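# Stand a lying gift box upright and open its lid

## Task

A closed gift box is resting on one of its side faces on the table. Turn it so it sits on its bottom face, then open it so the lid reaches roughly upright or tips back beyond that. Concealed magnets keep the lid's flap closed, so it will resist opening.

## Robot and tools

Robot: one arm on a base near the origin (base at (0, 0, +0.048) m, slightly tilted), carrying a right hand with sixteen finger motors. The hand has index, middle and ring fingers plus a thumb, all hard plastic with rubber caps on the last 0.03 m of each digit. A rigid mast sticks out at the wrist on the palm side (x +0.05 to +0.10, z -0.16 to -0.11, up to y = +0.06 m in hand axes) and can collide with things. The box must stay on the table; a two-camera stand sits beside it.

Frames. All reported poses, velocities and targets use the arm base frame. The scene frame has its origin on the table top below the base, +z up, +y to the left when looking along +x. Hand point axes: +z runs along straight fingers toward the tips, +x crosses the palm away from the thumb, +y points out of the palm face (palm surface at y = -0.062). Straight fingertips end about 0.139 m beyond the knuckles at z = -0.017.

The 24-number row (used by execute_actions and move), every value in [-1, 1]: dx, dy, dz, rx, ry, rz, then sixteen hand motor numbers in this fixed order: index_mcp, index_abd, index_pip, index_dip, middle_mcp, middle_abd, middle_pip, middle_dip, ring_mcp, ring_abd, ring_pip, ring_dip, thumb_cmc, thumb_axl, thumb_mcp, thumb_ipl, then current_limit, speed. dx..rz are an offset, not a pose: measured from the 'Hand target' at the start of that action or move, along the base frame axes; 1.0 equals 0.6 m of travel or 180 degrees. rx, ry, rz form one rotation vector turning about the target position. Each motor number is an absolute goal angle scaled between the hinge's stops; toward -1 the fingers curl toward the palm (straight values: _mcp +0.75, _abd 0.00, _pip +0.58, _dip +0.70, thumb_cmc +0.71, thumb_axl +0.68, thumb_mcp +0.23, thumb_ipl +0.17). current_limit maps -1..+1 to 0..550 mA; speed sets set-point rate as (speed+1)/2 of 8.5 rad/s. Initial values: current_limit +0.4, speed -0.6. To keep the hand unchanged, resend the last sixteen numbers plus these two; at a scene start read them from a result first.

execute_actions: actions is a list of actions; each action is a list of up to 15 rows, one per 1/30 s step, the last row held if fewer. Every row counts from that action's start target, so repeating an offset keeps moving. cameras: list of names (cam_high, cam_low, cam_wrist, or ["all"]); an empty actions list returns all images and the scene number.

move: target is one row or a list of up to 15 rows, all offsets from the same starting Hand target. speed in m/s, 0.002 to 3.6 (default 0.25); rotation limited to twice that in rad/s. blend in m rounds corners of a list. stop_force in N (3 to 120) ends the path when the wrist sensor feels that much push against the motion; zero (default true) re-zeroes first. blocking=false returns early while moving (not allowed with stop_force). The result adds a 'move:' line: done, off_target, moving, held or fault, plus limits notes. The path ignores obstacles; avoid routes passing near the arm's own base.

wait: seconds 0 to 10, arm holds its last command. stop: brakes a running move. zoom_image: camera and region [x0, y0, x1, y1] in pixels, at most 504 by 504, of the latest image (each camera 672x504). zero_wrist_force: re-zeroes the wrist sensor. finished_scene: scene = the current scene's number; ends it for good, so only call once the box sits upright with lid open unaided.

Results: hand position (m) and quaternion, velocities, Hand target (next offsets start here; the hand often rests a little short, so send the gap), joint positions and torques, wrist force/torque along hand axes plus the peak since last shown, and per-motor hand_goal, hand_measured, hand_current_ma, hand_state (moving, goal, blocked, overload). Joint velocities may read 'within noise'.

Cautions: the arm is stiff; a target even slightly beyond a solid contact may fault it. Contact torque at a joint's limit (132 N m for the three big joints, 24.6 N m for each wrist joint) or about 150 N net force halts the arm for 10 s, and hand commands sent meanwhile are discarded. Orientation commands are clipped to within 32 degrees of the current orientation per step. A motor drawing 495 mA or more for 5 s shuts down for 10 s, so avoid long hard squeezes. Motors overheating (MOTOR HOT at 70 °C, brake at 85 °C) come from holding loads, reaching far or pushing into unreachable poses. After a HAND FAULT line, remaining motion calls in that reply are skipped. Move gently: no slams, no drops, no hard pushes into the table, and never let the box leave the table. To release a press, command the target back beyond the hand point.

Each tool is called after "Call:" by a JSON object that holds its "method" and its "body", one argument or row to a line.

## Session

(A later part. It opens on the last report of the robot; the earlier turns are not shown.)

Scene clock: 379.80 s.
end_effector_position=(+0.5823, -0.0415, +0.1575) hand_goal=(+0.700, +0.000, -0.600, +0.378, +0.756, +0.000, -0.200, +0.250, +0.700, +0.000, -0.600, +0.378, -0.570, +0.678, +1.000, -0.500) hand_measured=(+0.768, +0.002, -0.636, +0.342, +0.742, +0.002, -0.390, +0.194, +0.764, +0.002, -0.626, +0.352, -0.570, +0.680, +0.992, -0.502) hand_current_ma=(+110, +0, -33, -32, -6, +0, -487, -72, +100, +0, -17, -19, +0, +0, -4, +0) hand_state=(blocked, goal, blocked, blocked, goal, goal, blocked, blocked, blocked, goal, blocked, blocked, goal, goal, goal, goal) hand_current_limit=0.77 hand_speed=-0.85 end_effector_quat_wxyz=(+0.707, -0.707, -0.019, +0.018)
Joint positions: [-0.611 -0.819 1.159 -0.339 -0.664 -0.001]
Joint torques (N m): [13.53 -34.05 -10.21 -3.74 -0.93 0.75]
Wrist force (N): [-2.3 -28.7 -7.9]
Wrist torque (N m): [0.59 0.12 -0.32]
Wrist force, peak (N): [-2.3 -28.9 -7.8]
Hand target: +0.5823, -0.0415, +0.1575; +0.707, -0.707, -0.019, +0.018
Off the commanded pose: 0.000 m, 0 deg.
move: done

Call:
{"method": "move", "body": {
  "target": [0,0,0,0,0,0,0.70,0,-0.601,0.377,0.775,0,-0.05,0.55,0.70,0,-0.601,0.377,-0.571,0.678,1.0,-0.5,1.0,-0.8],
  "speed": 0.03
}}

Call:
{"method": "move", "body": {
  "target": [0,0,0,0,0,0,0.70,0,-0.601,0.377,0.82,0,0.05,0.65,0.70,0,-0.601,0.377,-0.571,0.678,1.0,-0.5,1.0,-0.7],
  "speed": 0.03
}}

Call:
{"method": "move", "body": {
  "target": [0,0,0,0,0,0,0.70,0,-0.601,0.377,0.755,0,-0.20,0.30,0.70,0,-0.601,0.377,-0.571,0.678,1.0,-0.5,0.77,-0.7],
  "speed": 0.03,
  "cameras": ["cam_high"]
}}

Call:
{"method": "zoom_image", "body": {
  "camera": "cam_high",
  "region": [290, 230, 410, 400]
}}

Scene clock: 385.87 s.
end_effector_position=(+0.5823, -0.0415, +0.1575) hand_goal=(+0.700, +0.000, -0.600, +0.378, +0.776, +0.000, -0.050, +0.550, +0.700, +0.000, -0.600, +0.378, -0.570, +0.678, +1.000, -0.500) hand_measured=(+0.768, +0.002, -0.636, +0.342, +0.742, +0.002, -0.388, +0.202, +0.764, +0.002, -0.626, +0.352, -0.570, +0.680, +0.992, -0.502) hand_current_ma=(+110, +0, -33, -32, -31, +0, -550, -550, +100, +0, -17, -19, +0, +0, -4, +0) hand_state=(blocked, goal, blocked, blocked, blocked, goal, blocked, blocked, blocked, goal, blocked, blocked, goal, goal, goal, goal) hand_current_limit=1.00 hand_speed=-0.80 end_effector_quat_wxyz=(+0.707, -0.707, -0.019, +0.018)
Joint positions: [-0.611 -0.819 1.159 -0.339 -0.664 -0.001]
Joint torques (N m): [13.71 -32.79 -9.63 -3.43 -0.94 0.86]
Wrist force (N): [-2.0 -31.9 -10.5]
Wrist torque (N m): [0.67 0.14 -0.38]
Wrist force, peak (N): [-2.0 -31.9 -10.5]
Hand target: +0.5823, -0.0415, +0.1575; +0.707, -0.707, -0.019, +0.018
Off the commanded pose: 0.000 m, 0 deg.
move: done

Scene clock: 386.37 s.
end_effector_position=(+0.5823, -0.0415, +0.1575) hand_goal=(+0.700, +0.000, -0.600, +0.378, +0.820, +0.000, +0.050, +0.650, +0.700, +0.000, -0.600, +0.378, -0.570, +0.678, +1.000, -0.500) hand_measured=(+0.768, +0.002, -0.636, +0.342, +0.744, +0.002, -0.388, +0.202, +0.764, +0.002, -0.626, +0.352, -0.570, +0.680, +0.992, -0.502) hand_current_ma=(+110, +0, -33, -32, -131, +0, -550, -550, +100, +0, -17, -19, +0, +0, -4, +0) hand_state=(blocked, goal, blocked, blocked, blocked, goal, blocked, blocked, blocked, goal, blocked, blocked, goal, goal, goal, goal) hand_current_limit=1.00 hand_speed=-0.70 end_effector_quat_wxyz=(+0.707, -0.707, -0.019, +0.018)
Joint positions: [-0.611 -0.819 1.159 -0.339 -0.664 -0.001]
Joint torques (N m): [14.34 -32.68 -10.32 -3.4 -0.86 0.81]
Wrist force (N): [-2.2 -30.9 -10.8]
Wrist torque (N m): [0.66 0.17 -0.36]
Wrist force, peak (N): [-2.1 -31.8 -10.3]
Hand target: +0.5823, -0.0415, +0.1575; +0.707, -0.707, -0.019, +0.018
Off the commanded pose: 0.000 m, 0 deg.
move: done

Scene clock: 386.87 s.
end_effector_position=(+0.5823, -0.0415, +0.1575) hand_goal=(+0.700, +0.000, -0.600, +0.378, +0.756, +0.000, -0.200, +0.300, +0.700, +0.000, -0.600, +0.378, -0.570, +0.678, +1.000, -0.500) hand_measured=(+0.768, +0.002, -0.636, +0.342, +0.740, +0.002, -0.388, +0.202, +0.764, +0.002, -0.626, +0.352, -0.570, +0.680, +0.992, -0.502) hand_current_ma=(+110, +0, -33, -32, -8, +0, -487, -187, +100, +0, -17, -19, +0, +0, -4, +0) hand_state=(blocked, goal, blocked, blocked, goal, goal, blocked, blocked, blocked, goal, blocked, blocked, goal, goal, goal, goal) hand_current_limit=0.77 hand_speed=-0.70 end_effector_quat_wxyz=(+0.707, -0.707, -0.019, +0.018)
Joint positions: [-0.611 -0.819 1.159 -0.339 -0.664 -0.001]
Joint torques (N m): [13.75 -33.47 -10.38 -3.22 -0.9 0.92]
Wrist force (N): [-2.2 -32.6 -10.1]
Wrist torque (N m): [0.74 0.16 -0.41]
Wrist force, peak (N): [-2.1 -33.0 -10.2]
Hand target: +0.5823, -0.0415, +0.1575; +0.707, -0.707, -0.019, +0.018
Off the commanded pose: 0.000 m, 0 deg.
move: done
Images, in order (width x height): cam_high 672x504.

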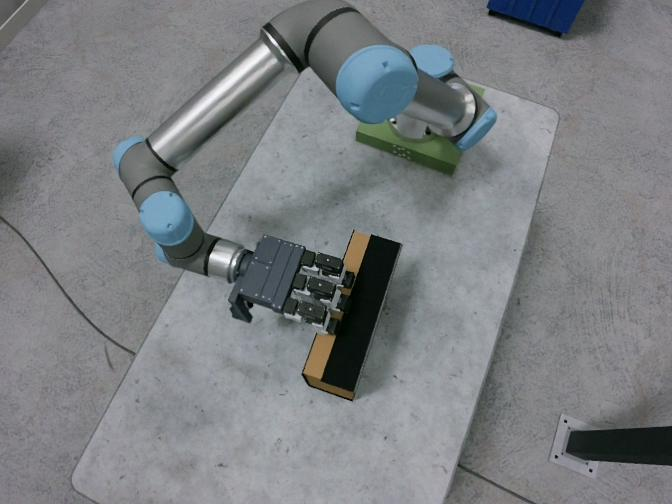

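Scaled by 2.965.

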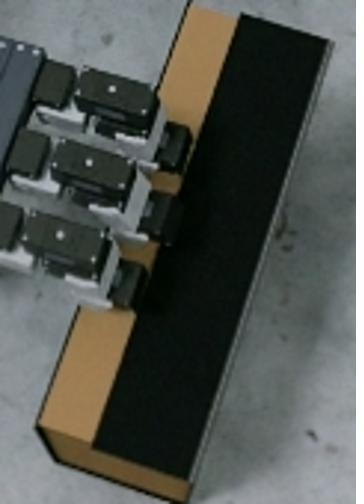

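Call:
{"method": "move", "body": {
  "target": [0,0,0,0,0,0,0.70,0,-0.601,0.377,0.83,0,-0.15,0.42,0.70,0,-0.601,0.377,-0.571,0.678,1.0,-0.5,0.77,-0.8],
  "speed": 0.03
}}

Call:
{"method": "move", "body": {
  "target": [0,0,0,0,0,0,0.70,0,-0.601,0.377,0.87,0,-0.10,0.50,0.70,0,-0.601,0.377,-0.571,0.678,1.0,-0.5,0.77,-0.8],
  "speed": 0.03
}}

Call:
{"method": "move", "body": {
  "target": [0,0,0,0,0,0,0.70,0,-0.601,0.377,0.90,0,-0.05,0.55,0.70,0,-0.601,0.377,-0.571,0.678,1.0,-0.5,0.77,-0.8],
  "speed": 0.03,
  "cameras": ["cam_high"]
}}

Call:
{"method": "zoom_image", "body": {
  "camera": "cam_high",
  "region": [290, 230, 410, 400]
}}

Scene clock: 391.90 s.
end_effector_position=(+0.5823, -0.0415, +0.1575) hand_goal=(+0.700, +0.000, -0.600, +0.378, +0.830, +0.000, -0.150, +0.420, +0.700, +0.000, -0.600, +0.378, -0.570, +0.678, +1.000, -0.500) hand_measured=(+0.768, +0.002, -0.636, +0.342, +0.744, +0.002, -0.388, +0.202, +0.764, +0.002, -0.626, +0.352, -0.570, +0.680, +0.992, -0.502) hand_current_ma=(+110, +0, -33, -32, -162, +0, -487, -486, +100, +0, -17, -19, +0, +0, -4, +0) hand_state=(blocked, goal, blocked, blocked, blocked, goal, blocked, blocked, blocked, goal, blocked, blocked, goal, goal, goal, goal) hand_current_limit=0.77 hand_speed=-0.80 end_effector_quat_wxyz=(+0.707, -0.707, -0.019, +0.018)
Joint positions: [-0.611 -0.819 1.159 -0.339 -0.664 -0.001]
Joint torques (N m): [13.87 -33.5 -10.95 -2.71 -0.96 0.68]
Wrist force (N): [-2.2 -30.4 -10.8]
Wrist torque (N m): [0.62 0.18 -0.37]
Wrist force, peak (N): [-2.3 -32.8 -10.2]
Hand target: +0.5823, -0.0415, +0.1575; +0.707, -0.707, -0.019, +0.018
Off the commanded pose: 0.000 m, 0 deg.
move: done

Scene clock: 392.40 s.
end_effector_position=(+0.5823, -0.0415, +0.1575) hand_goal=(+0.700, +0.000, -0.600, +0.378, +0.870, +0.000, -0.100, +0.500, +0.700, +0.000, -0.600, +0.378, -0.570, +0.678, +1.000, -0.500) hand_measured=(+0.768, +0.002, -0.636, +0.342, +0.748, +0.002, -0.388, +0.202, +0.764, +0.002, -0.626, +0.352, -0.570, +0.680, +0.992, -0.502) hand_current_ma=(+110, +0, -33, -32, -308, +0, -487, -487, +100, +0, -17, -19, +0, +0, -4, +0) hand_state=(blocked, goal, blocked, blocked, blocked, goal, blocked, blocked, blocked, goal, blocked, blocked, goal, goal, goal, goal) hand_current_limit=0.77 hand_speed=-0.80 end_effector_quat_wxyz=(+0.707, -0.707, -0.019, +0.018)
Joint positions: [-0.611 -0.819 1.159 -0.339 -0.664 -0.001]
Joint torques (N m): [13.74 -33.88 -10.53 -2.67 -0.91 0.85]
Wrist force (N): [-2.1 -28.9 -10.9]
Wrist torque (N m): [0.59 0.17 -0.32]
Wrist force, peak (N): [-1.9 -30.2 -10.6]
Hand target: +0.5823, -0.0415, +0.1575; +0.707, -0.707, -0.019, +0.018
Off the commanded pose: 0.000 m, 0 deg.
move: done

Scene clock: 393.00 s.
end_effector_position=(+0.5823, -0.0415, +0.1575) hand_goal=(+0.700, +0.000, -0.600, +0.378, +0.900, +0.000, -0.050, +0.550, +0.700, +0.000, -0.600, +0.378, -0.570, +0.678, +1.000, -0.500) hand_measured=(+0.768, +0.002, -0.636, +0.342, +0.876, +0.002, -0.058, +0.546, +0.764, +0.002, -0.626, +0.352, -0.570, +0.680, +0.992, -0.502) hand_current_ma=(+110, +0, -33, -32, -18, +0, -2, +0, +100, +0, -17, -19, +0, +0, -4, +0) hand_state=(blocked, goal, blocked, blocked, blocked, goal, goal, goal, blocked, goal, blocked, blocked, goal, goal, goal, goal) hand_current_limit=0.77 hand_speed=-0.80 end_effector_quat_wxyz=(+0.707, -0.707, -0.019, +0.018)
Joint positions: [-0.611 -0.819 1.159 -0.339 -0.664 -0.001]
Joint torques (N m): [14 -33.97 -10.51 -2.69 -0.91 0.92]
Wrist force (N): [-2.3 -21.5 -2.2]
Wrist torque (N m): [0.31 -0.02 -0.16]
Wrist force, peak (N): [-2.1 -28.9 -11.0]
Hand target: +0.5823, -0.0415, +0.1575; +0.707, -0.707, -0.019, +0.018
Off the commanded pose: 0.000 m, 0 deg.
move: done
Images, in order (width x height): cam_high 672x504.

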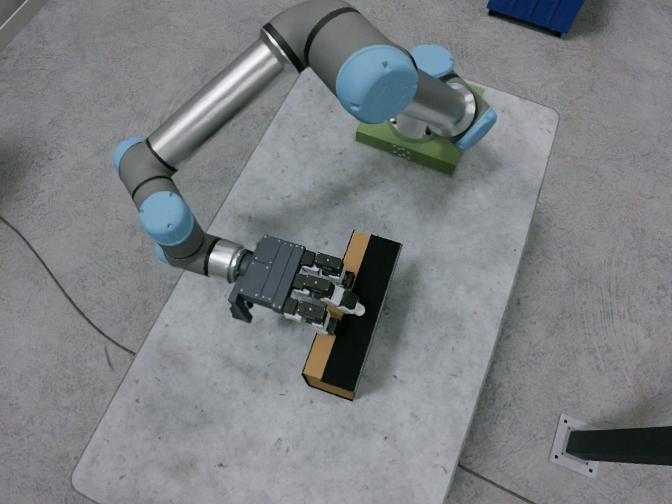

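Scaled by 2.965.

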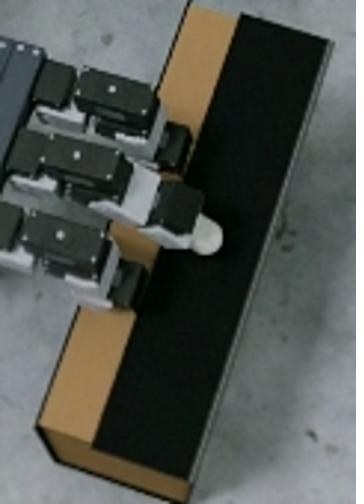

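Call:
{"method": "move", "body": {
  "target": [0,0,0,0,0,0,0.66,0,-0.601,0.377,0.863,0,-0.45,0.25,0.863,0,-0.45,0.25,-0.571,0.678,1.0,-0.5,0.77,-0.6],
  "speed": 0.03
}}

Call:
{"method": "move", "body": {
  "target": [0,0,-0.015,0,0,0,0.66,0,-0.601,0.377,0.863,0,-0.45,0.25,0.863,0,-0.45,0.25,-0.571,0.678,1.0,-0.5,0.77,-0.6],
  "speed": 0.005,
  "stop_force": 9
}}

Call:
{"method": "move", "body": {
  "target": [0,0,0,0,0,0,0.66,0,-0.601,0.377,0.765,0,-0.43,0.217,0.765,0,-0.43,0.217,-0.571,0.678,1.0,-0.5,0.77,-0.85],
  "speed": 0.03,
  "cameras": ["cam_high"]
}}

Call:
{"method": "zoom_image", "body": {
  "camera": "cam_high",
  "region": [290, 230, 410, 400]
}}

Scene clock: 424.23 s.
end_effector_position=(+0.5823, -0.0415, +0.1575) hand_goal=(+0.660, +0.000, -0.600, +0.378, +0.864, +0.000, -0.450, +0.250, +0.864, +0.000, -0.450, +0.250, -0.570, +0.678, +1.000, -0.500) hand_measured=(+0.768, +0.002, -0.636, +0.342, +0.856, +0.002, -0.448, +0.252, +0.844, +0.002, -0.454, +0.252, -0.570, +0.680, +0.992, -0.502) hand_current_ma=(+248, +0, -33, -32, -3, +0, +0, +0, -13, +0, -1, +0, +0, +0, -4, +0) hand_state=(blocked, goal, blocked, blocked, goal, goal, goal, goal, blocked, goal, goal, goal, goal, goal, goal, goal) hand_current_limit=0.77 hand_speed=-0.60 end_effector_quat_wxyz=(+0.707, -0.707, -0.019, +0.018)
Joint positions: [-0.611 -0.819 1.159 -0.339 -0.664 -0.001]
Joint torques (N m): [11.2 -40.69 -12.3 -2.15 -0.87 0.31]
Wrist force (N): [-0.4 -12.9 -1.8]
Wrist torque (N m): [0.28 -0.04 0.47]
Wrist force, peak (N): [-2.3 -21.8 -2.3]
Hand target: +0.5823, -0.0415, +0.1575; +0.707, -0.707, -0.019, +0.018
Off the commanded pose: 0.000 m, 0 deg.
move: done

Scene clock: 425.70 s.
end_effector_position=(+0.5823, -0.0415, +0.1558) hand_goal=(+0.660, +0.000, -0.600, +0.378, +0.864, +0.000, -0.450, +0.250, +0.864, +0.000, -0.450, +0.250, -0.570, +0.678, +1.000, -0.500) hand_measured=(+0.784, +0.002, -0.646, +0.324, +0.856, +0.002, -0.448, +0.252, +0.844, +0.002, -0.454, +0.252, -0.570, +0.680, +0.992, -0.502) hand_current_ma=(+314, +0, -49, -65, -3, +0, +0, +0, -13, +0, -1, +0, +0, +0, -4, +0) hand_state=(blocked, goal, blocked, blocked, goal, goal, goal, goal, blocked, goal, goal, goal, goal, goal, goal, goal) hand_current_limit=0.77 hand_speed=-0.60 end_effector_quat_wxyz=(+0.707, -0.707, -0.019, +0.018)
Joint positions: [-0.611 -0.817 1.161 -0.343 -0.664 -0.001]
Joint torques (N m): [11.06 -55.23 -26.3 -0.19 -0.83 -0.26]
Wrist force (N): [-0.3 -20.5 -1.8]
Wrist torque (N m): [0.30 -0.03 0.57]
Wrist force, peak (N): [-0.1 -22.2 -1.9]
Hand target: +0.5823, -0.0415, +0.1558; +0.707, -0.707, -0.019, +0.018 (not the last commanded pose)
Off the commanded pose: 0.007 m, 0 deg.
move: contact

Scene clock: 426.20 s.
end_effector_position=(+0.5823, -0.0415, +0.1558) hand_goal=(+0.660, +0.000, -0.600, +0.378, +0.766, +0.000, -0.430, +0.218, +0.766, +0.000, -0.430, +0.218, -0.570, +0.678, +1.000, -0.500) hand_measured=(+0.784, +0.002, -0.646, +0.324, +0.778, +0.002, -0.432, +0.220, +0.774, +0.002, -0.432, +0.220, -0.570, +0.680, +0.992, -0.502) hand_current_ma=(+314, +0, -49, -65, +5, +0, +0, +0, +2, +0, +0, +0, +0, +0, -4, +0) hand_state=(blocked, goal, blocked, blocked, goal, goal, goal, goal, goal, goal, goal, goal, goal, goal, goal, goal) hand_current_limit=0.77 hand_speed=-0.85 end_effector_quat_wxyz=(+0.707, -0.707, -0.019, +0.018)
Joint positions: [-0.611 -0.818 1.161 -0.343 -0.664 -0.001]
Joint torques (N m): [10.54 -53.17 -24.03 -1.13 -0.87 -0.31]
Wrist force (N): [-0.2 -22.2 -1.4]
Wrist torque (N m): [0.37 -0.05 0.45]
Wrist force, peak (N): [-0.2 -22.4 -1.6]
Hand target: +0.5823, -0.0415, +0.1558; +0.707, -0.707, -0.019, +0.018
Off the commanded pose: 0.000 m, 0 deg.
move: done
Images, in order (width x height): cam_high 672x504.

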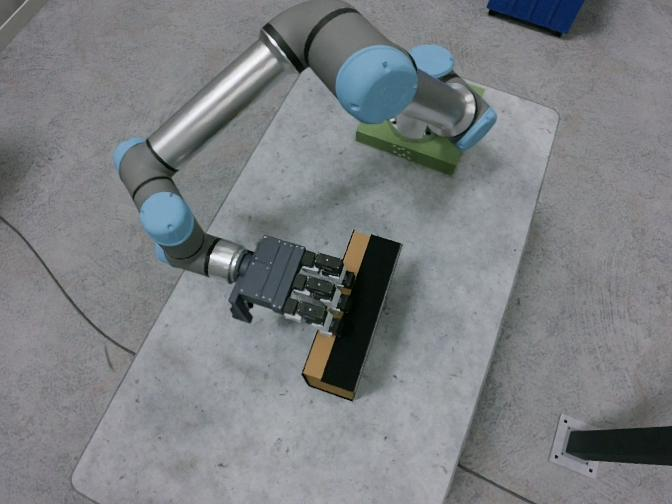

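Scaled by 2.965.

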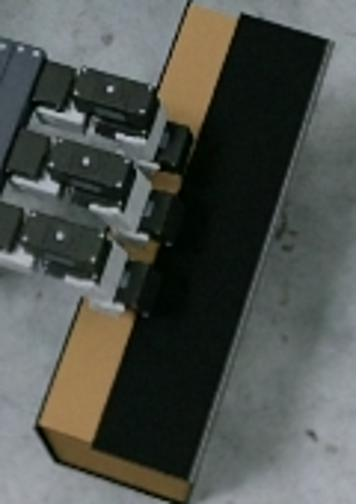

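Call:
{"method": "move", "body": {
  "target": [0,0,0,0,0,0,0.66,0,-0.601,0.377,0.755,0,-0.36,0.26,0.755,0,-0.36,0.26,-0.571,0.678,1.0,-0.5,0.77,-0.85],
  "speed": 0.03
}}

Call:
{"method": "move", "body": {
  "target": [0,0,0,0,0,0,0.66,0,-0.601,0.377,0.79,0,-0.15,0.42,0.79,0,-0.15,0.42,-0.571,0.678,1.0,-0.5,0.77,-0.85],
  "speed": 0.03
}}

Call:
{"method": "move", "body": {
  "target": [0,0,0,0,0,0,0.66,0,-0.601,0.377,0.82,0,-0.10,0.50,0.82,0,-0.10,0.50,-0.571,0.678,1.0,-0.5,0.77,-0.85],
  "speed": 0.03
}}

Call:
{"method": "move", "body": {
  "target": [0,0,0,0,0,0,0.66,0,-0.601,0.377,0.84,0,-0.05,0.55,0.84,0,-0.05,0.55,-0.571,0.678,1.0,-0.5,0.77,-0.85],
  "speed": 0.03,
  "cameras": ["cam_high"]
}}

Call:
{"method": "zoom_image", "body": {
  "camera": "cam_high",
  "region": [290, 230, 410, 400]
}}

Scene clock: 429.27 s.
end_effector_position=(+0.5823, -0.0415, +0.1558) hand_goal=(+0.660, +0.000, -0.600, +0.378, +0.756, +0.000, -0.360, +0.260, +0.756, +0.000, -0.360, +0.260, -0.570, +0.678, +1.000, -0.500) hand_measured=(+0.784, +0.002, -0.646, +0.324, +0.772, +0.002, -0.422, +0.224, +0.768, +0.002, -0.422, +0.224, -0.570, +0.680, +0.992, -0.502) hand_current_ma=(+314, +0, -49, -65, +9, +0, -85, -33, +6, +0, -81, -33, +0, +0, -4, +0) hand_state=(blocked, goal, blocked, blocked, goal, goal, blocked, blocked, goal, goal, blocked, blocked, goal, goal, goal, goal) hand_current_limit=0.77 hand_speed=-0.85 end_effector_quat_wxyz=(+0.707, -0.707, -0.019, +0.018)
Joint positions: [-0.611 -0.818 1.161 -0.343 -0.664 -0.001]
Joint torques (N m): [11.08 -37.1 -15.9 -3.87 -1.01 -0.34]
Wrist force (N): [-0.3 -29.0 -6.8]
Wrist torque (N m): [0.67 0.19 0.08]
Wrist force, peak (N): [-0.3 -29.4 -6.8]
Hand target: +0.5823, -0.0415, +0.1558; +0.707, -0.707, -0.019, +0.018
Off the commanded pose: 0.000 m, 0 deg.
move: done

Scene clock: 430.00 s.
end_effector_position=(+0.5823, -0.0415, +0.1558) hand_goal=(+0.660, +0.000, -0.600, +0.378, +0.790, +0.000, -0.150, +0.420, +0.790, +0.000, -0.150, +0.420, -0.570, +0.678, +1.000, -0.500) hand_measured=(+0.788, +0.002, -0.592, +0.346, +0.772, +0.000, -0.378, +0.320, +0.768, +0.000, -0.156, +0.418, -0.570, +0.680, +0.992, -0.502) hand_current_ma=(+334, +0, +2, -25, -11, +0, -487, -197, -14, +0, -1, +0, +0, +0, -4, +0) hand_state=(blocked, goal, goal, blocked, goal, goal, blocked, blocked, blocked, goal, goal, goal, goal, goal, goal, goal) hand_current_limit=0.77 hand_speed=-0.85 end_effector_quat_wxyz=(+0.707, -0.707, -0.019, +0.018)
Joint positions: [-0.611 -0.818 1.161 -0.343 -0.664 -0.001]
Joint torques (N m): [10.69 -32.77 -14.21 -2.77 -0.89 -0.35]
Wrist force (N): [2.3 -24.6 -7.1]
Wrist torque (N m): [0.64 0.17 0.36]
Wrist force, peak (N): [-0.7 -34.7 -14.5]
Hand target: +0.5823, -0.0415, +0.1558; +0.707, -0.707, -0.019, +0.018
Off the commanded pose: 0.000 m, 0 deg.
move: done

Scene clock: 430.50 s.
end_effector_position=(+0.5823, -0.0415, +0.1558) hand_goal=(+0.660, +0.000, -0.600, +0.378, +0.820, +0.000, -0.100, +0.500, +0.820, +0.000, -0.100, +0.500, -0.570, +0.678, +1.000, -0.500) hand_measured=(+0.788, +0.002, -0.592, +0.346, +0.772, +0.000, -0.378, +0.330, +0.798, +0.000, -0.106, +0.498, -0.570, +0.680, +0.992, -0.502) hand_current_ma=(+334, +0, +2, -25, -59, +0, -487, -487, -16, +0, -1, +0, +0, +0, -4, +0) hand_state=(blocked, goal, goal, blocked, blocked, goal, blocked, blocked, blocked, goal, goal, goal, goal, goal, goal, goal) hand_current_limit=0.77 hand_speed=-0.85 end_effector_quat_wxyz=(+0.707, -0.707, -0.019, +0.018)
Joint positions: [-0.611 -0.817 1.161 -0.343 -0.664 -0.001]
Joint torques (N m): [11.06 -32.37 -12.91 -1.59 -0.83 -0.15]
Wrist force (N): [2.2 -27.1 -9.8]
Wrist torque (N m): [0.75 0.26 0.28]
Wrist force, peak (N): [2.3 -27.3 -10.0]
Hand target: +0.5823, -0.0415, +0.1558; +0.707, -0.707, -0.019, +0.018
Off the commanded pose: 0.000 m, 0 deg.
move: done

Scene clock: 431.00 s.
end_effector_position=(+0.5823, -0.0415, +0.1558) hand_goal=(+0.660, +0.000, -0.600, +0.378, +0.840, +0.000, -0.050, +0.550, +0.840, +0.000, -0.050, +0.550, -0.570, +0.678, +1.000, -0.500) hand_measured=(+0.788, +0.002, -0.592, +0.346, +0.772, +0.000, -0.378, +0.330, +0.816, +0.000, -0.056, +0.548, -0.570, +0.680, +0.992, -0.502) hand_current_ma=(+334, +0, +2, -25, -108, +0, -487, -487, -16, +0, -2, +0, +0, +0, -4, +0) hand_state=(blocked, goal, goal, blocked, blocked, goal, blocked, blocked, blocked, goal, goal, goal, goal, goal, goal, goal) hand_current_limit=0.77 hand_speed=-0.85 end_effector_quat_wxyz=(+0.707, -0.707, -0.019, +0.018)
Joint positions: [-0.611 -0.817 1.161 -0.343 -0.664 -0.001]
Joint torques (N m): [11.2 -32.21 -11.06 -0.54 -0.84 -0.27]
Wrist force (N): [2.2 -26.8 -10.0]
Wrist torque (N m): [0.76 0.26 0.28]
Wrist force, peak (N): [2.3 -27.2 -9.8]
Hand target: +0.5823, -0.0415, +0.1558; +0.707, -0.707, -0.019, +0.018
Off the commanded pose: 0.000 m, 0 deg.
move: done
Images, in order (width x height): cam_high 672x504.

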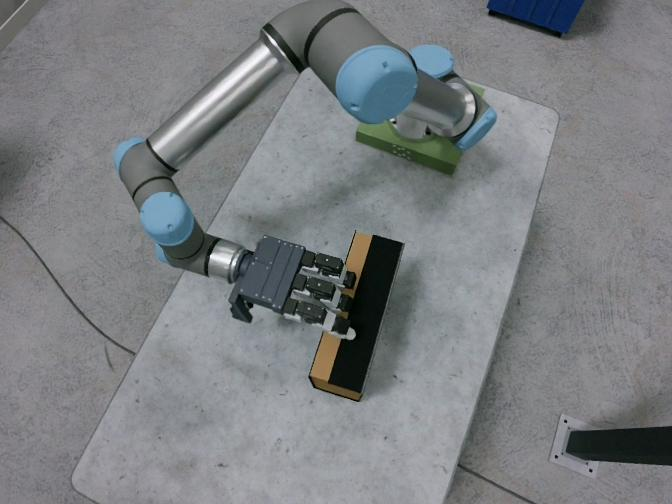

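Scaled by 2.965.

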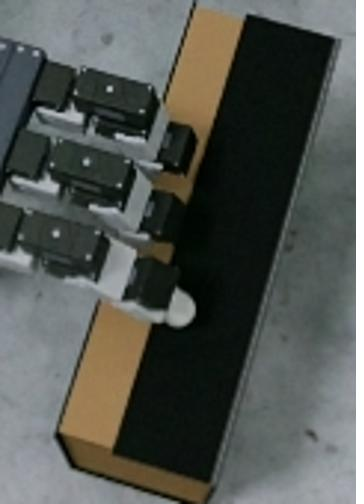

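Call:
{"method": "move", "body": {
  "target": [
    [0,0,0.1667,0,0,0,0.75,0,0.577,0.696,0.863,0,-0.45,0.25,-0.137,-0.833,0.577,0.696,-0.571,0.198,0.112,-0.982,0.6,-0.4],
    [-0.1638,0.0158,0.1667,0,0,0.5094,0.75,0,0.577,0.696,0.863,0,-0.45,0.25,-0.137,-0.833,0.577,0.696,-0.571,0.198,0.112,-0.982,0.6,-0.4]
  ],
  "speed": [0.1,0.3],
  "blend": [0,0],
  "cameras": ["cam_high","cam_low"]
}}

Call:
{"method": "zoom_image", "body": {
  "camera": "cam_high",
  "region": [290, 200, 450, 410]
}}

Scene clock: 493.27 s.
end_effector_position=(+0.4840, -0.0319, +0.2559) hand_goal=(+0.750, +0.000, +0.578, +0.696, +0.864, +0.000, -0.450, +0.250, -0.136, -0.832, +0.578, +0.696, -0.570, +0.198, +0.112, -0.982) hand_measured=(+0.742, +0.002, +0.570, +0.692, +0.842, +0.000, -0.450, +0.252, -0.140, -0.824, +0.574, +0.694, -0.570, +0.200, +0.118, -0.978) hand_current_ma=(-2, +0, -3, -1, -14, +0, +0, +0, +0, +2, -1, +0, +0, +0, +2, +1) hand_state=(goal, goal, goal, goal, blocked, goal, goal, goal, goal, goal, goal, goal, goal, goal, goal, goal) hand_current_limit=0.60 hand_speed=-0.40 end_effector_quat_wxyz=(+0.479, -0.479, -0.520, +0.520)
Joint positions: [-0.175 -0.765 0.806 -0.041 -1.828 0]
Joint torques (N m): [-12.28 -48.01 -17.57 3.52 -1.23 -1.29]
Wrist force (N): [1.5 1.0 -1.1]
Wrist torque (N m): [0.30 0.02 0.33]
Wrist force, peak (N): [2.2 -27.3 -10.1]
Hand target: +0.4840, -0.0320, +0.2559; +0.479, -0.479, -0.520, +0.520
Off the commanded pose: 0.000 m, 0 deg.
move: done
Images, in order (width x height): cam_high 672x504, cam_low 672x504.

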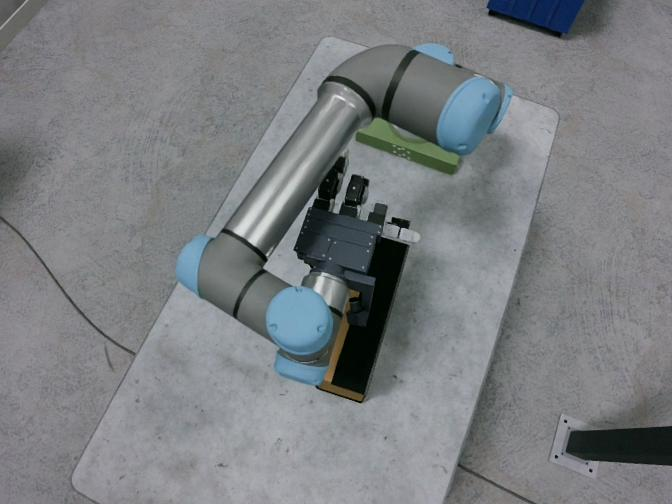

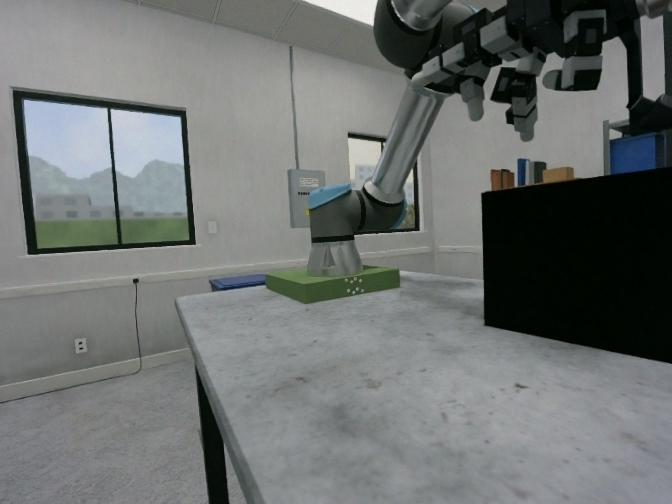

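Scaled by 2.400.

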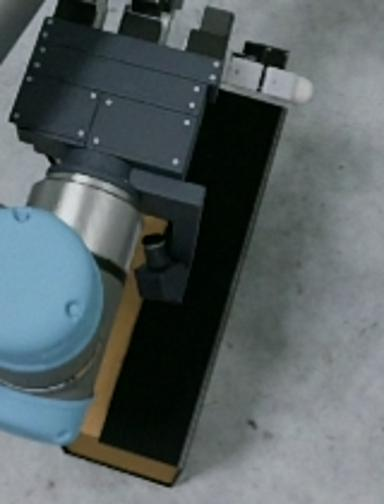

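Call:
{"method": "move", "body": {
  "target": [0.0717,0.0058,-0.1083,0,0,0,0.75,0,0.577,0.696,0.863,0,-0.45,0.25,-0.137,-0.833,0.577,0.696,-0.571,0.198,0.112,-0.982,0.6,-0.4],
  "speed": 0.1,
  "cameras": ["cam_high","cam_low"]
}}

Call:
{"method": "zoom_image", "body": {
  "camera": "cam_high",
  "region": [290, 200, 450, 410]
}}

Call:
{"method": "zoom_image", "body": {
  "camera": "cam_low",
  "region": [450, 60, 672, 340]
}}

Scene clock: 508.53 s.
end_effector_position=(+0.5121, -0.0291, +0.2137) hand_goal=(+0.750, +0.000, +0.578, +0.696, +0.864, +0.000, -0.450, +0.250, -0.136, -0.832, +0.578, +0.696, -0.570, +0.198, +0.112, -0.982) hand_measured=(+0.740, +0.002, +0.570, +0.692, +0.844, +0.000, -0.450, +0.252, -0.140, -0.824, +0.574, +0.694, -0.570, +0.200, +0.116, -0.978) hand_current_ma=(-3, +0, -2, -1, -12, +0, +0, +0, -1, +2, -1, +0, +0, +0, +1, +1) hand_state=(goal, goal, goal, goal, goal, goal, goal, goal, goal, goal, goal, goal, goal, goal, goal, goal) hand_current_limit=0.60 hand_speed=-0.40 end_effector_quat_wxyz=(+0.481, -0.477, -0.520, +0.521)
Joint positions: [-0.165 -0.657 0.72 -0.058 -1.818 -0.002]
Joint torques (N m): [0.16 -56.06 -22.34 1.85 -0.34 -0.06]
Wrist force (N): [1.4 -14.6 -2.5]
Wrist torque (N m): [-2.02 0.18 -0.63]
Wrist force, peak (N): [-4.7 -129.0 20.1]
Hand target: +0.5121, -0.0291, +0.2137; +0.481, -0.477, -0.520, +0.521 (not the last commanded pose)
Off the commanded pose: 0.027 m, 0 deg.
FORCE FAULT: contact force on the arm reached its limit, and the arm stopped for 10 seconds. The contact can be on any part of the arm, not only on its tool. That time counts as 20 of the actions that you can send in this scene. The arm's remaining commands of this call were not run. During the stop the arm's controller moved it back a little. The arm's target is now where it stood when the stop ended, not its last command. The arm accepts commands again.
move: fault
Images, in order (width x height): cam_high 672x504, cam_low 672x504.

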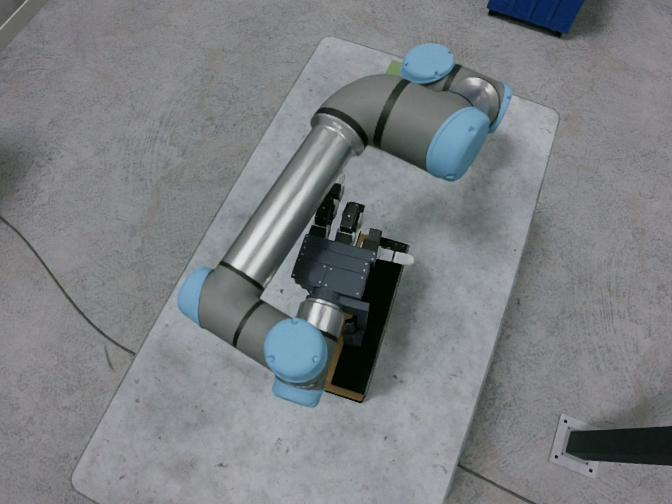

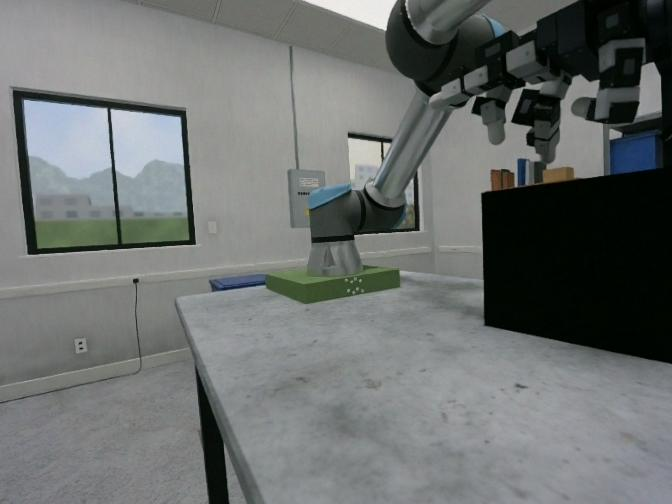

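Scaled by 2.400.

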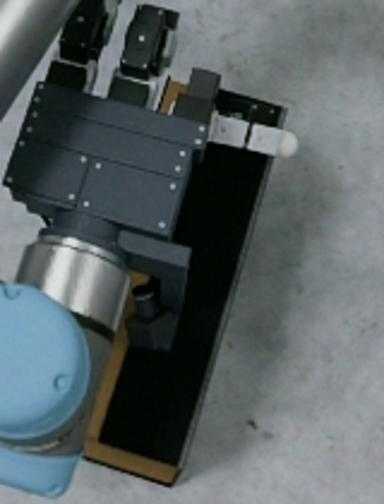

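Scaled by 1.800.

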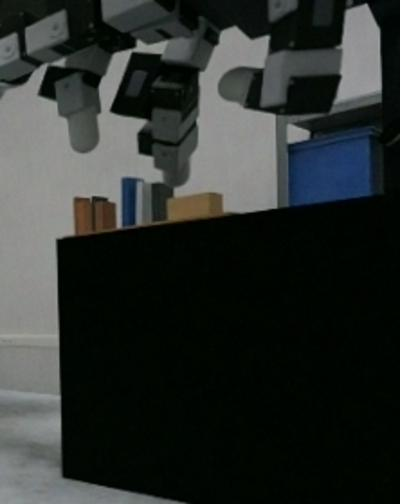

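Call:
{"method": "move", "body": {
  "target": [
    [0,0,0.1333,0,0,0,0.82,0,0.2,-0.1,0.82,0,0.2,-0.1,0.82,0,0.2,-0.1,-0.571,0.678,1.0,-0.8,0.5,-0.4],
    [0.1,0.1,0.1333,0,0,-0.5,0.82,0,0.2,-0.1,0.82,0,0.2,-0.1,0.82,0,0.2,-0.1,-0.571,0.678,1.0,-0.8,0.5,-0.4]
  ],
  "speed": [0.1,0.35],
  "blend": [0.01,0],
  "cameras": ["cam_high","cam_low"]
}}

Call:
{"method": "zoom_image", "body": {
  "camera": "cam_high",
  "region": [250, 200, 450, 410]
}}

Scene clock: 522.37 s.
end_effector_position=(+0.5118, -0.0291, +0.2658) hand_goal=(+0.820, +0.000, +0.200, -0.100, +0.820, +0.000, +0.200, -0.100, +0.820, +0.000, +0.200, -0.100, -0.570, +0.678, +1.000, -0.800) hand_measured=(+0.802, +0.002, +0.200, -0.098, +0.812, +0.000, +0.194, -0.098, +0.800, -0.002, +0.200, -0.098, -0.570, +0.676, +0.992, -0.800) hand_current_ma=(-12, +0, +0, +0, -3, +0, -2, +0, -12, +0, +0, +0, +0, +0, -3, +0) hand_state=(goal, goal, goal, goal, goal, goal, goal, goal, goal, goal, goal, goal, goal, goal, goal, goal) hand_current_limit=0.50 hand_speed=-0.40 end_effector_quat_wxyz=(+0.481, -0.477, -0.520, +0.521)
Joint positions: [-0.165 -0.658 0.588 0.074 -1.818 -0.002]
Joint torques (N m): [0.17 -61.62 -12.81 -0.04 -1.97 -1.47]
Wrist force (N): [1.7 0.9 -0.1]
Wrist torque (N m): [0.20 -0.05 0.31]
Wrist force, peak (N): [1.4 -14.8 -2.6]
Hand target: +0.5118, -0.0291, +0.2658; +0.481, -0.477, -0.520, +0.521 (not the last commanded pose)
Off the commanded pose: 0.089 m, 90 deg.
move: held (a check stopped the path); path passed 0 of 2 targets; limits=held
pose unreachable: on one or more control steps of this call, first in action 0 (counted from 0), an arm could not follow its commanded pose, so it was not sent that pose on those steps. It may still have moved: this result reports where it is.
cause: moving toward the commanded pose would bring two parts of the arm too close to each other (joints 4 (wrist 1) to 6 (wrist 3) lie between them).
Images, in order (width x height): cam_high 672x504, cam_low 672x504.

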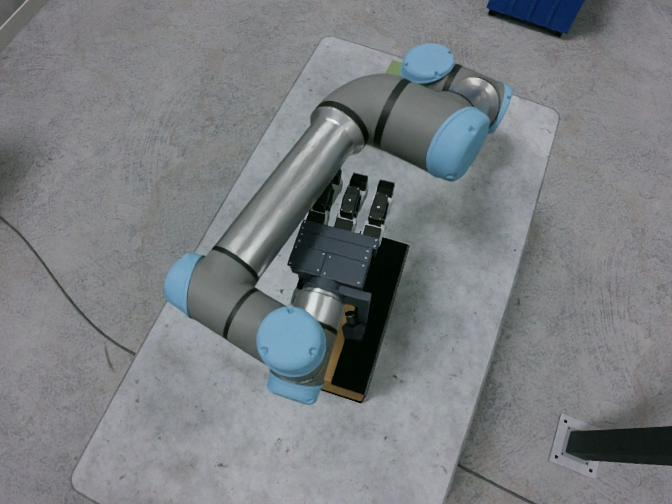

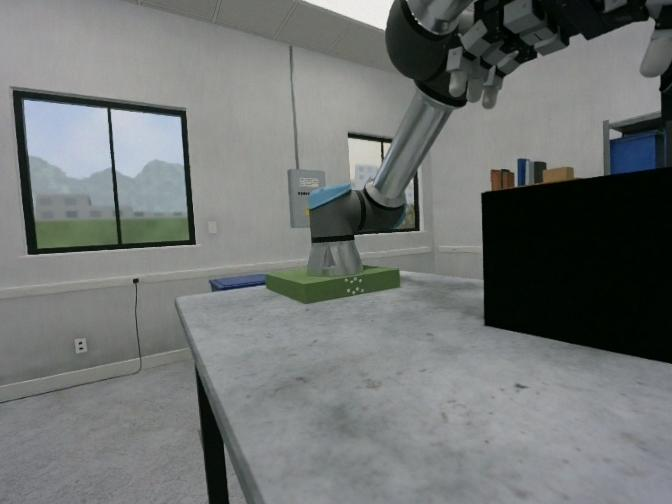

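Scaled by 2.400.

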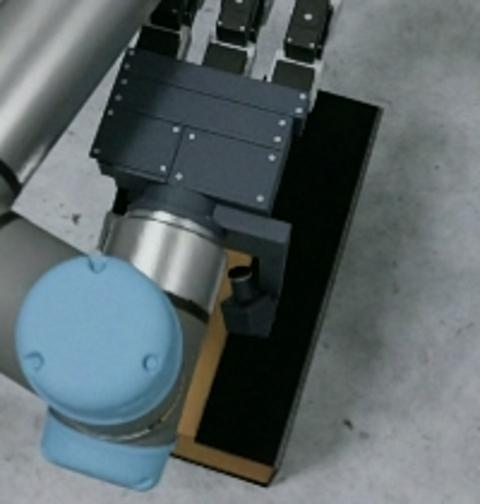

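Call:
{"method": "move", "body": {
  "target": [
    [0.07,0.06,0,0,0,-0.25,0.82,0,0.2,-0.1,0.82,0,0.2,-0.1,0.82,0,0.2,-0.1,-0.571,0.678,1.0,-0.8,0.5,-0.4],
    [0.1353,0.1268,0,0,0,-0.496,0.82,0,0.2,-0.1,0.82,0,0.2,-0.1,0.82,0,0.2,-0.1,-0.571,0.678,1.0,-0.8,0.5,-0.4]
  ],
  "speed": 0.35,
  "blend": [0.03,0],
  "cameras": ["cam_high"]
}}

Call:
{"method": "zoom_image", "body": {
  "camera": "cam_high",
  "region": [250, 200, 450, 410]
}}

Scene clock: 527.90 s.
end_effector_position=(+0.5930, +0.0469, +0.2659) hand_goal=(+0.820, +0.000, +0.200, -0.100, +0.820, +0.000, +0.200, -0.100, +0.820, +0.000, +0.200, -0.100, -0.570, +0.678, +1.000, -0.800) hand_measured=(+0.802, +0.002, +0.200, -0.098, +0.812, +0.000, +0.194, -0.098, +0.800, -0.002, +0.200, -0.098, -0.570, +0.676, +0.992, -0.800) hand_current_ma=(-12, +0, +0, +0, -3, +0, -2, +0, -12, +0, +0, +0, +0, +0, -3, +0) hand_state=(goal, goal, goal, goal, goal, goal, goal, goal, goal, goal, goal, goal, goal, goal, goal, goal) hand_current_limit=0.50 hand_speed=-0.40 end_effector_quat_wxyz=(+0.708, -0.705, -0.035, +0.033)
Joint positions: [-0.478 -0.912 1.037 -0.117 -0.573 -0.009]
Joint torques (N m): [15.54 -50.45 -14.51 2.81 1.37 -0.74]
Wrist force (N): [1.8 1.1 -0.2]
Wrist torque (N m): [0.25 -0.06 0.29]
Wrist force, peak (N): [1.8 1.0 -0.5]
Hand target: +0.5930, +0.0470, +0.2658; +0.708, -0.705, -0.034, +0.033
Off the commanded pose: 0.000 m, 0 deg.
move: done
Images, in order (width x height): cam_high 672x504.

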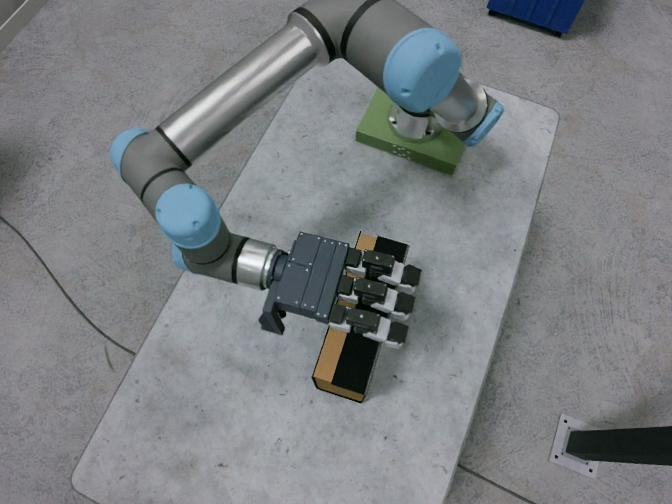

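Scaled by 2.400.

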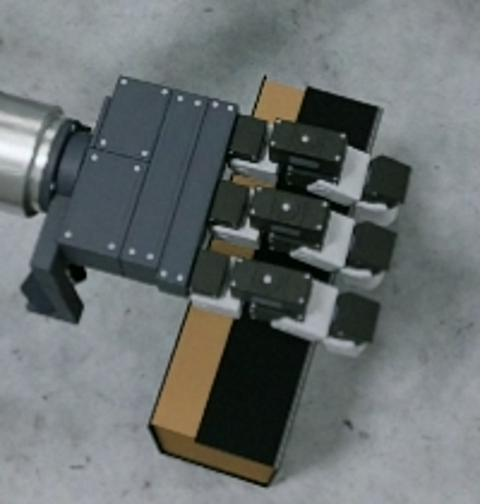

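Call:
{"method": "move", "body": {
  "target": [-0.0026,0.03,-0.1,0,0,0,0.82,0,0.2,-0.1,0.82,0,0.2,-0.1,0.82,0,0.2,-0.1,-0.571,0.678,1.0,-0.8,0.5,-0.4],
  "speed": 0.12
}}

Call:
{"method": "move", "body": {
  "target": [0,0,-0.125,0,0,0,0.82,0,0.2,-0.1,0.82,0,0.2,-0.1,0.82,0,0.2,-0.1,-0.571,0.678,1.0,-0.8,0.5,-0.4],
  "speed": 0.03,
  "stop_force": 5,
  "cameras": ["cam_high","cam_low"]
}}

Call:
{"method": "zoom_image", "body": {
  "camera": "cam_high",
  "region": [250, 200, 450, 410]
}}

Scene clock: 531.30 s.
end_effector_position=(+0.5914, +0.0651, +0.2058) hand_goal=(+0.820, +0.000, +0.200, -0.100, +0.820, +0.000, +0.200, -0.100, +0.820, +0.000, +0.200, -0.100, -0.570, +0.678, +1.000, -0.800) hand_measured=(+0.802, +0.002, +0.200, -0.098, +0.810, +0.000, +0.194, -0.098, +0.800, -0.002, +0.200, -0.098, -0.570, +0.676, +0.992, -0.800) hand_current_ma=(-12, +0, +0, +0, -3, +0, -2, +0, -12, +0, +0, +0, +0, +0, -3, +0) hand_state=(goal, goal, goal, goal, goal, goal, goal, goal, goal, goal, goal, goal, goal, goal, goal, goal) hand_current_limit=0.50 hand_speed=-0.40 end_effector_quat_wxyz=(+0.708, -0.705, -0.034, +0.033)
Joint positions: [-0.454 -0.897 1.168 -0.263 -0.549 -0.01]
Joint torques (N m): [-14.66 -62.25 -22.17 1.52 -2.15 0.48]
Wrist force (N): [2.0 1.1 -0.5]
Wrist torque (N m): [0.26 -0.06 0.31]
Wrist force, peak (N): [1.9 2.5 0.1]
Hand target: +0.5914, +0.0650, +0.2058; +0.708, -0.705, -0.034, +0.033
Off the commanded pose: 0.000 m, 0 deg.
move: done

Scene clock: 534.83 s.
end_effector_position=(+0.5914, +0.0650, +0.1308) hand_goal=(+0.820, +0.000, +0.200, -0.100, +0.820, +0.000, +0.200, -0.100, +0.820, +0.000, +0.200, -0.100, -0.570, +0.678, +1.000, -0.800) hand_measured=(+0.802, +0.002, +0.200, -0.098, +0.810, +0.000, +0.194, -0.098, +0.800, -0.002, +0.200, -0.098, -0.570, +0.676, +0.992, -0.800) hand_current_ma=(-12, +0, +0, +0, -3, +0, -2, +0, -12, +0, +0, +0, +0, +0, -3, +0) hand_state=(goal, goal, goal, goal, goal, goal, goal, goal, goal, goal, goal, goal, goal, goal, goal, goal) hand_current_limit=0.50 hand_speed=-0.40 end_effector_quat_wxyz=(+0.708, -0.705, -0.034, +0.033)
Joint positions: [-0.454 -0.833 1.26 -0.419 -0.549 -0.01]
Joint torques (N m): [-13.5 -63.24 -28.37 3.28 0.32 1.16]
Wrist force (N): [1.7 0.9 -0.3]
Wrist torque (N m): [0.24 -0.04 0.29]
Wrist force, peak (N): [1.8 1.3 -0.4]
Hand target: +0.5914, +0.0650, +0.1308; +0.708, -0.705, -0.034, +0.033
Off the commanded pose: 0.000 m, 0 deg.
move: done
Images, in order (width x height): cam_high 672x504, cam_low 672x504.

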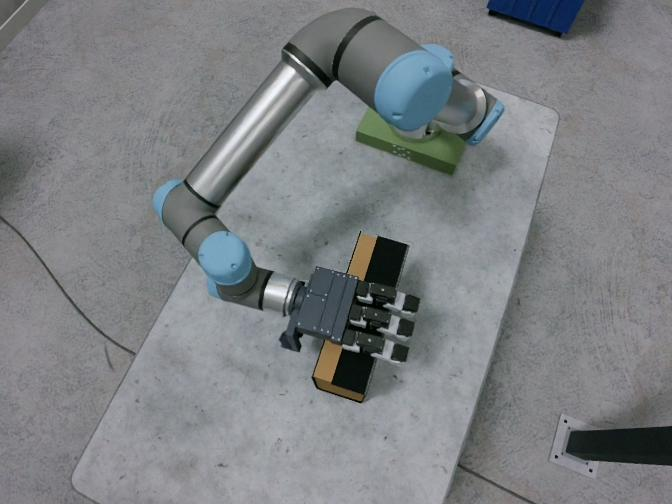

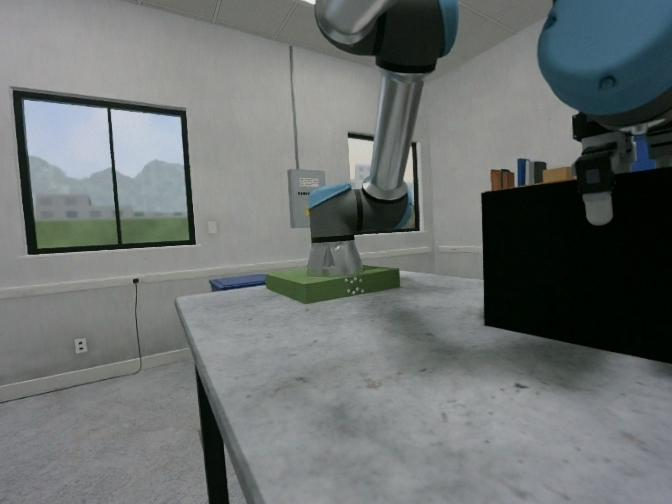

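Scaled by 2.400.

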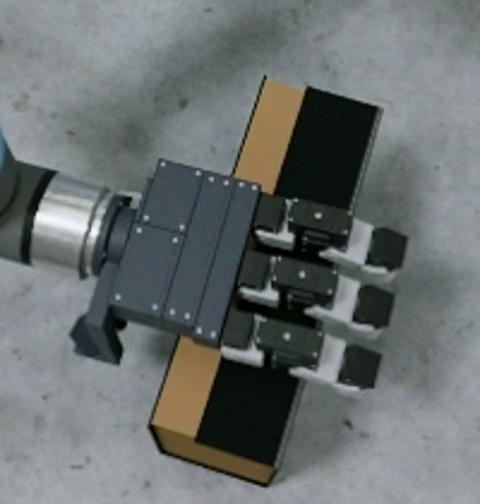

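Call:
{"method": "move", "body": {
  "target": [0,0,0,0,0,0,0.65,0,0.201,-0.183,0.65,0,0.201,-0.183,0.65,0,0.201,-0.183,-0.571,0.678,0.90,-0.96,0.5,-0.5],
  "speed": 0.04
}}

Call:
{"method": "move", "body": {
  "target": [0,0,0,0,0,0,0.44,0,0.139,-0.217,0.44,0,0.139,-0.217,0.44,0,0.139,-0.217,-0.571,0.678,0.52,-1.0,0.77,-0.8],
  "speed": 0.04
}}

Call:
{"method": "move", "body": {
  "target": [0,0,0.15,0,0,0,0.44,0,0.139,-0.217,0.44,0,0.139,-0.217,0.44,0,0.139,-0.217,-0.571,0.678,0.48,-1.0,0.77,-0.8],
  "speed": 0.08,
  "cameras": ["cam_high","cam_low"]
}}

Scene clock: 536.60 s.
end_effector_position=(+0.5914, +0.0650, +0.1308) hand_goal=(+0.650, +0.000, +0.202, -0.182, +0.650, +0.000, +0.202, -0.182, +0.650, +0.000, +0.202, -0.182, -0.570, +0.678, +0.900, -0.960) hand_measured=(+0.642, +0.002, +0.200, -0.180, +0.642, +0.000, +0.196, -0.180, +0.642, -0.002, +0.200, -0.180, -0.570, +0.676, +0.900, -0.956) hand_current_ma=(-2, +0, +0, +0, -3, +0, -2, +0, -3, +0, +0, +0, +0, +0, +0, +1) hand_state=(goal, goal, goal, goal, goal, goal, goal, goal, goal, goal, goal, goal, goal, goal, goal, goal) hand_current_limit=0.50 hand_speed=-0.50 end_effector_quat_wxyz=(+0.708, -0.705, -0.034, +0.033)
Joint positions: [-0.454 -0.833 1.259 -0.419 -0.549 -0.01]
Joint torques (N m): [-11.74 -61.08 -28.1 2.77 1.06 1.23]
Wrist force (N): [1.5 0.9 -0.2]
Wrist torque (N m): [0.23 -0.02 0.28]
Wrist force, peak (N): [1.8 1.5 -0.3]
Hand target: +0.5914, +0.0650, +0.1308; +0.708, -0.705, -0.034, +0.033
Off the commanded pose: 0.000 m, 0 deg.
move: done

Scene clock: 537.37 s.
end_effector_position=(+0.5914, +0.0650, +0.1308) hand_goal=(+0.440, +0.000, +0.140, -0.216, +0.440, +0.000, +0.140, -0.216, +0.440, +0.000, +0.140, -0.216, -0.570, +0.678, +0.520, -1.000) hand_measured=(+0.500, +0.000, +0.174, -0.194, +0.490, +0.000, +0.164, -0.200, +0.478, -0.002, +0.158, -0.204, -0.566, +0.678, +0.720, -0.988) hand_current_ma=(+86, +0, +29, +13, +64, +0, +17, +8, +41, +0, +9, +5, +1, +0, +487, +9) hand_state=(blocked, goal, blocked, blocked, blocked, goal, blocked, goal, blocked, goal, goal, goal, goal, goal, blocked, goal) hand_current_limit=0.77 hand_speed=-0.80 end_effector_quat_wxyz=(+0.708, -0.705, -0.034, +0.033)
Joint positions: [-0.454 -0.833 1.259 -0.419 -0.549 -0.01]
Joint torques (N m): [-11.93 -58.21 -27.41 1.21 1.07 1.14]
Wrist force (N): [2.6 1.2 -0.6]
Wrist torque (N m): [0.00 -0.18 0.34]
Wrist force, peak (N): [2.0 -4.4 3.1]
Hand target: +0.5914, +0.0650, +0.1308; +0.708, -0.705, -0.034, +0.033
Off the commanded pose: 0.000 m, 0 deg.
move: done

Scene clock: 538.83 s.
end_effector_position=(+0.5915, +0.0650, +0.2209) hand_goal=(+0.440, +0.000, +0.140, -0.216, +0.440, +0.000, +0.140, -0.216, +0.440, +0.000, +0.140, -0.216, -0.570, +0.678, +0.480, -1.000) hand_measured=(+0.488, -0.002, +0.174, -0.192, +0.476, +0.000, +0.164, -0.200, +0.458, -0.002, +0.158, -0.204, -0.554, +0.680, +0.720, -0.960) hand_current_ma=(+59, +0, +30, +17, +34, +0, +17, +8, +12, +0, +9, +4, +9, +0, +487, +67) hand_state=(blocked, goal, blocked, blocked, blocked, goal, blocked, goal, goal, goal, goal, goal, goal, goal, blocked, blocked) hand_current_limit=0.77 hand_speed=-0.80 end_effector_quat_wxyz=(+0.708, -0.705, -0.034, +0.033)
Joint positions: [-0.454 -0.907 1.145 -0.23 -0.549 -0.01]
Joint torques (N m): [-8.44 -41.09 -13.51 -0.03 -0.92 -1.41]
Wrist force (N): [1.6 6.8 -0.3]
Wrist torque (N m): [0.48 -0.02 0.23]
Wrist force, peak (N): [1.7 8.4 -0.2]
Hand target: +0.5914, +0.0650, +0.2208; +0.708, -0.705, -0.034, +0.033
Off the commanded pose: 0.000 m, 0 deg.
move: done
Images, in order (width x height): cam_high 672x504, cam_low 672x504.

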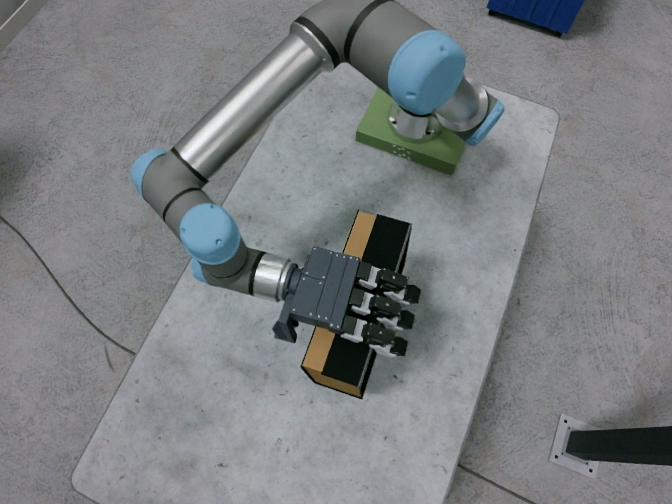

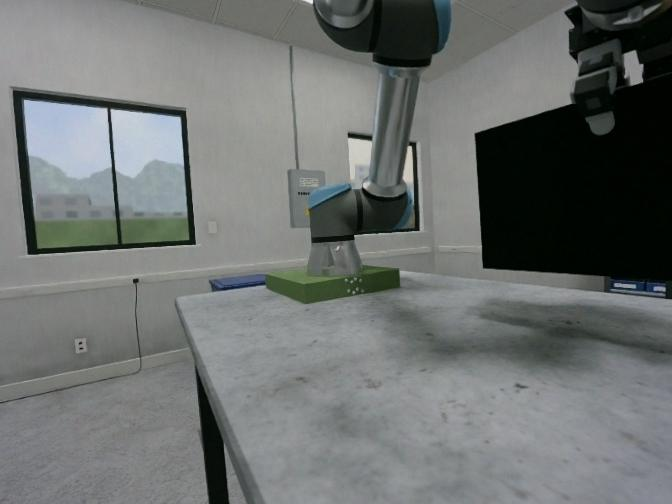

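Call:
{"method": "wait", "body": {
  "seconds": 0,
  "cameras": ["all"]
}}

Scene clock: 547.43 s.
end_effector_position=(+0.5914, +0.0650, +0.2208) hand_goal=(+0.440, +0.000, +0.140, -0.216, +0.440, +0.000, +0.140, -0.216, +0.440, +0.000, +0.140, -0.216, -0.570, +0.678, +0.480, -1.000) hand_measured=(+0.488, -0.002, +0.174, -0.192, +0.476, +0.000, +0.164, -0.200, +0.458, -0.002, +0.158, -0.204, -0.554, +0.680, +0.720, -0.960) hand_current_ma=(+59, +0, +30, +17, +34, +0, +17, +8, +12, +0, +9, +4, +9, +0, +487, +67) hand_state=(blocked, goal, blocked, blocked, blocked, goal, blocked, goal, goal, goal, goal, goal, goal, goal, blocked, blocked) hand_current_limit=0.77 hand_speed=-0.80 end_effector_quat_wxyz=(+0.708, -0.705, -0.034, +0.033)
Joint positions: [-0.454 -0.907 1.145 -0.23 -0.549 -0.01]
Joint torques (N m): [-5.69 -41.63 -15.59 3.49 -2 -1.07]
Wrist force (N): [1.6 6.6 -0.4]
Wrist torque (N m): [0.47 -0.02 0.23]
Wrist force, peak (N): [1.9 6.8 -0.5]
Hand target: +0.5914, +0.0650, +0.2208; +0.708, -0.705, -0.034, +0.033
Off the commanded pose: 0.000 m, 0 deg.

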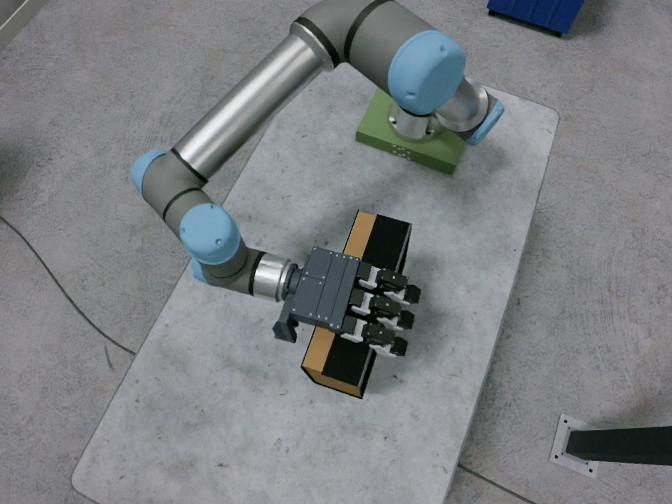

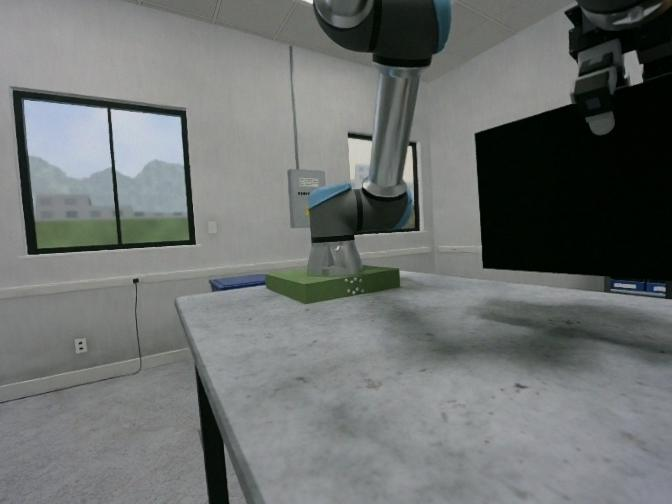

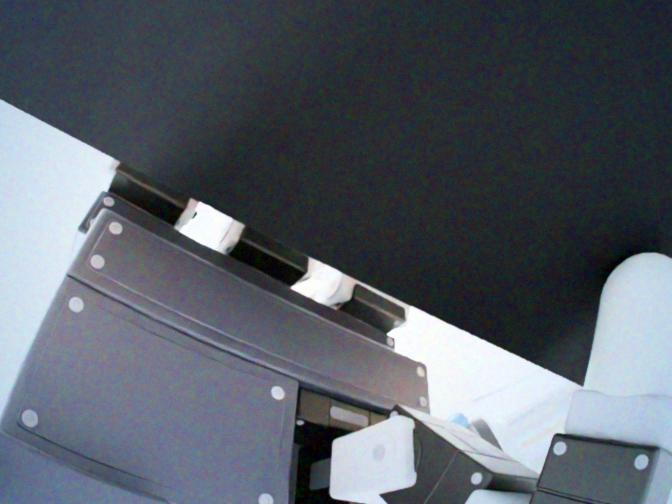

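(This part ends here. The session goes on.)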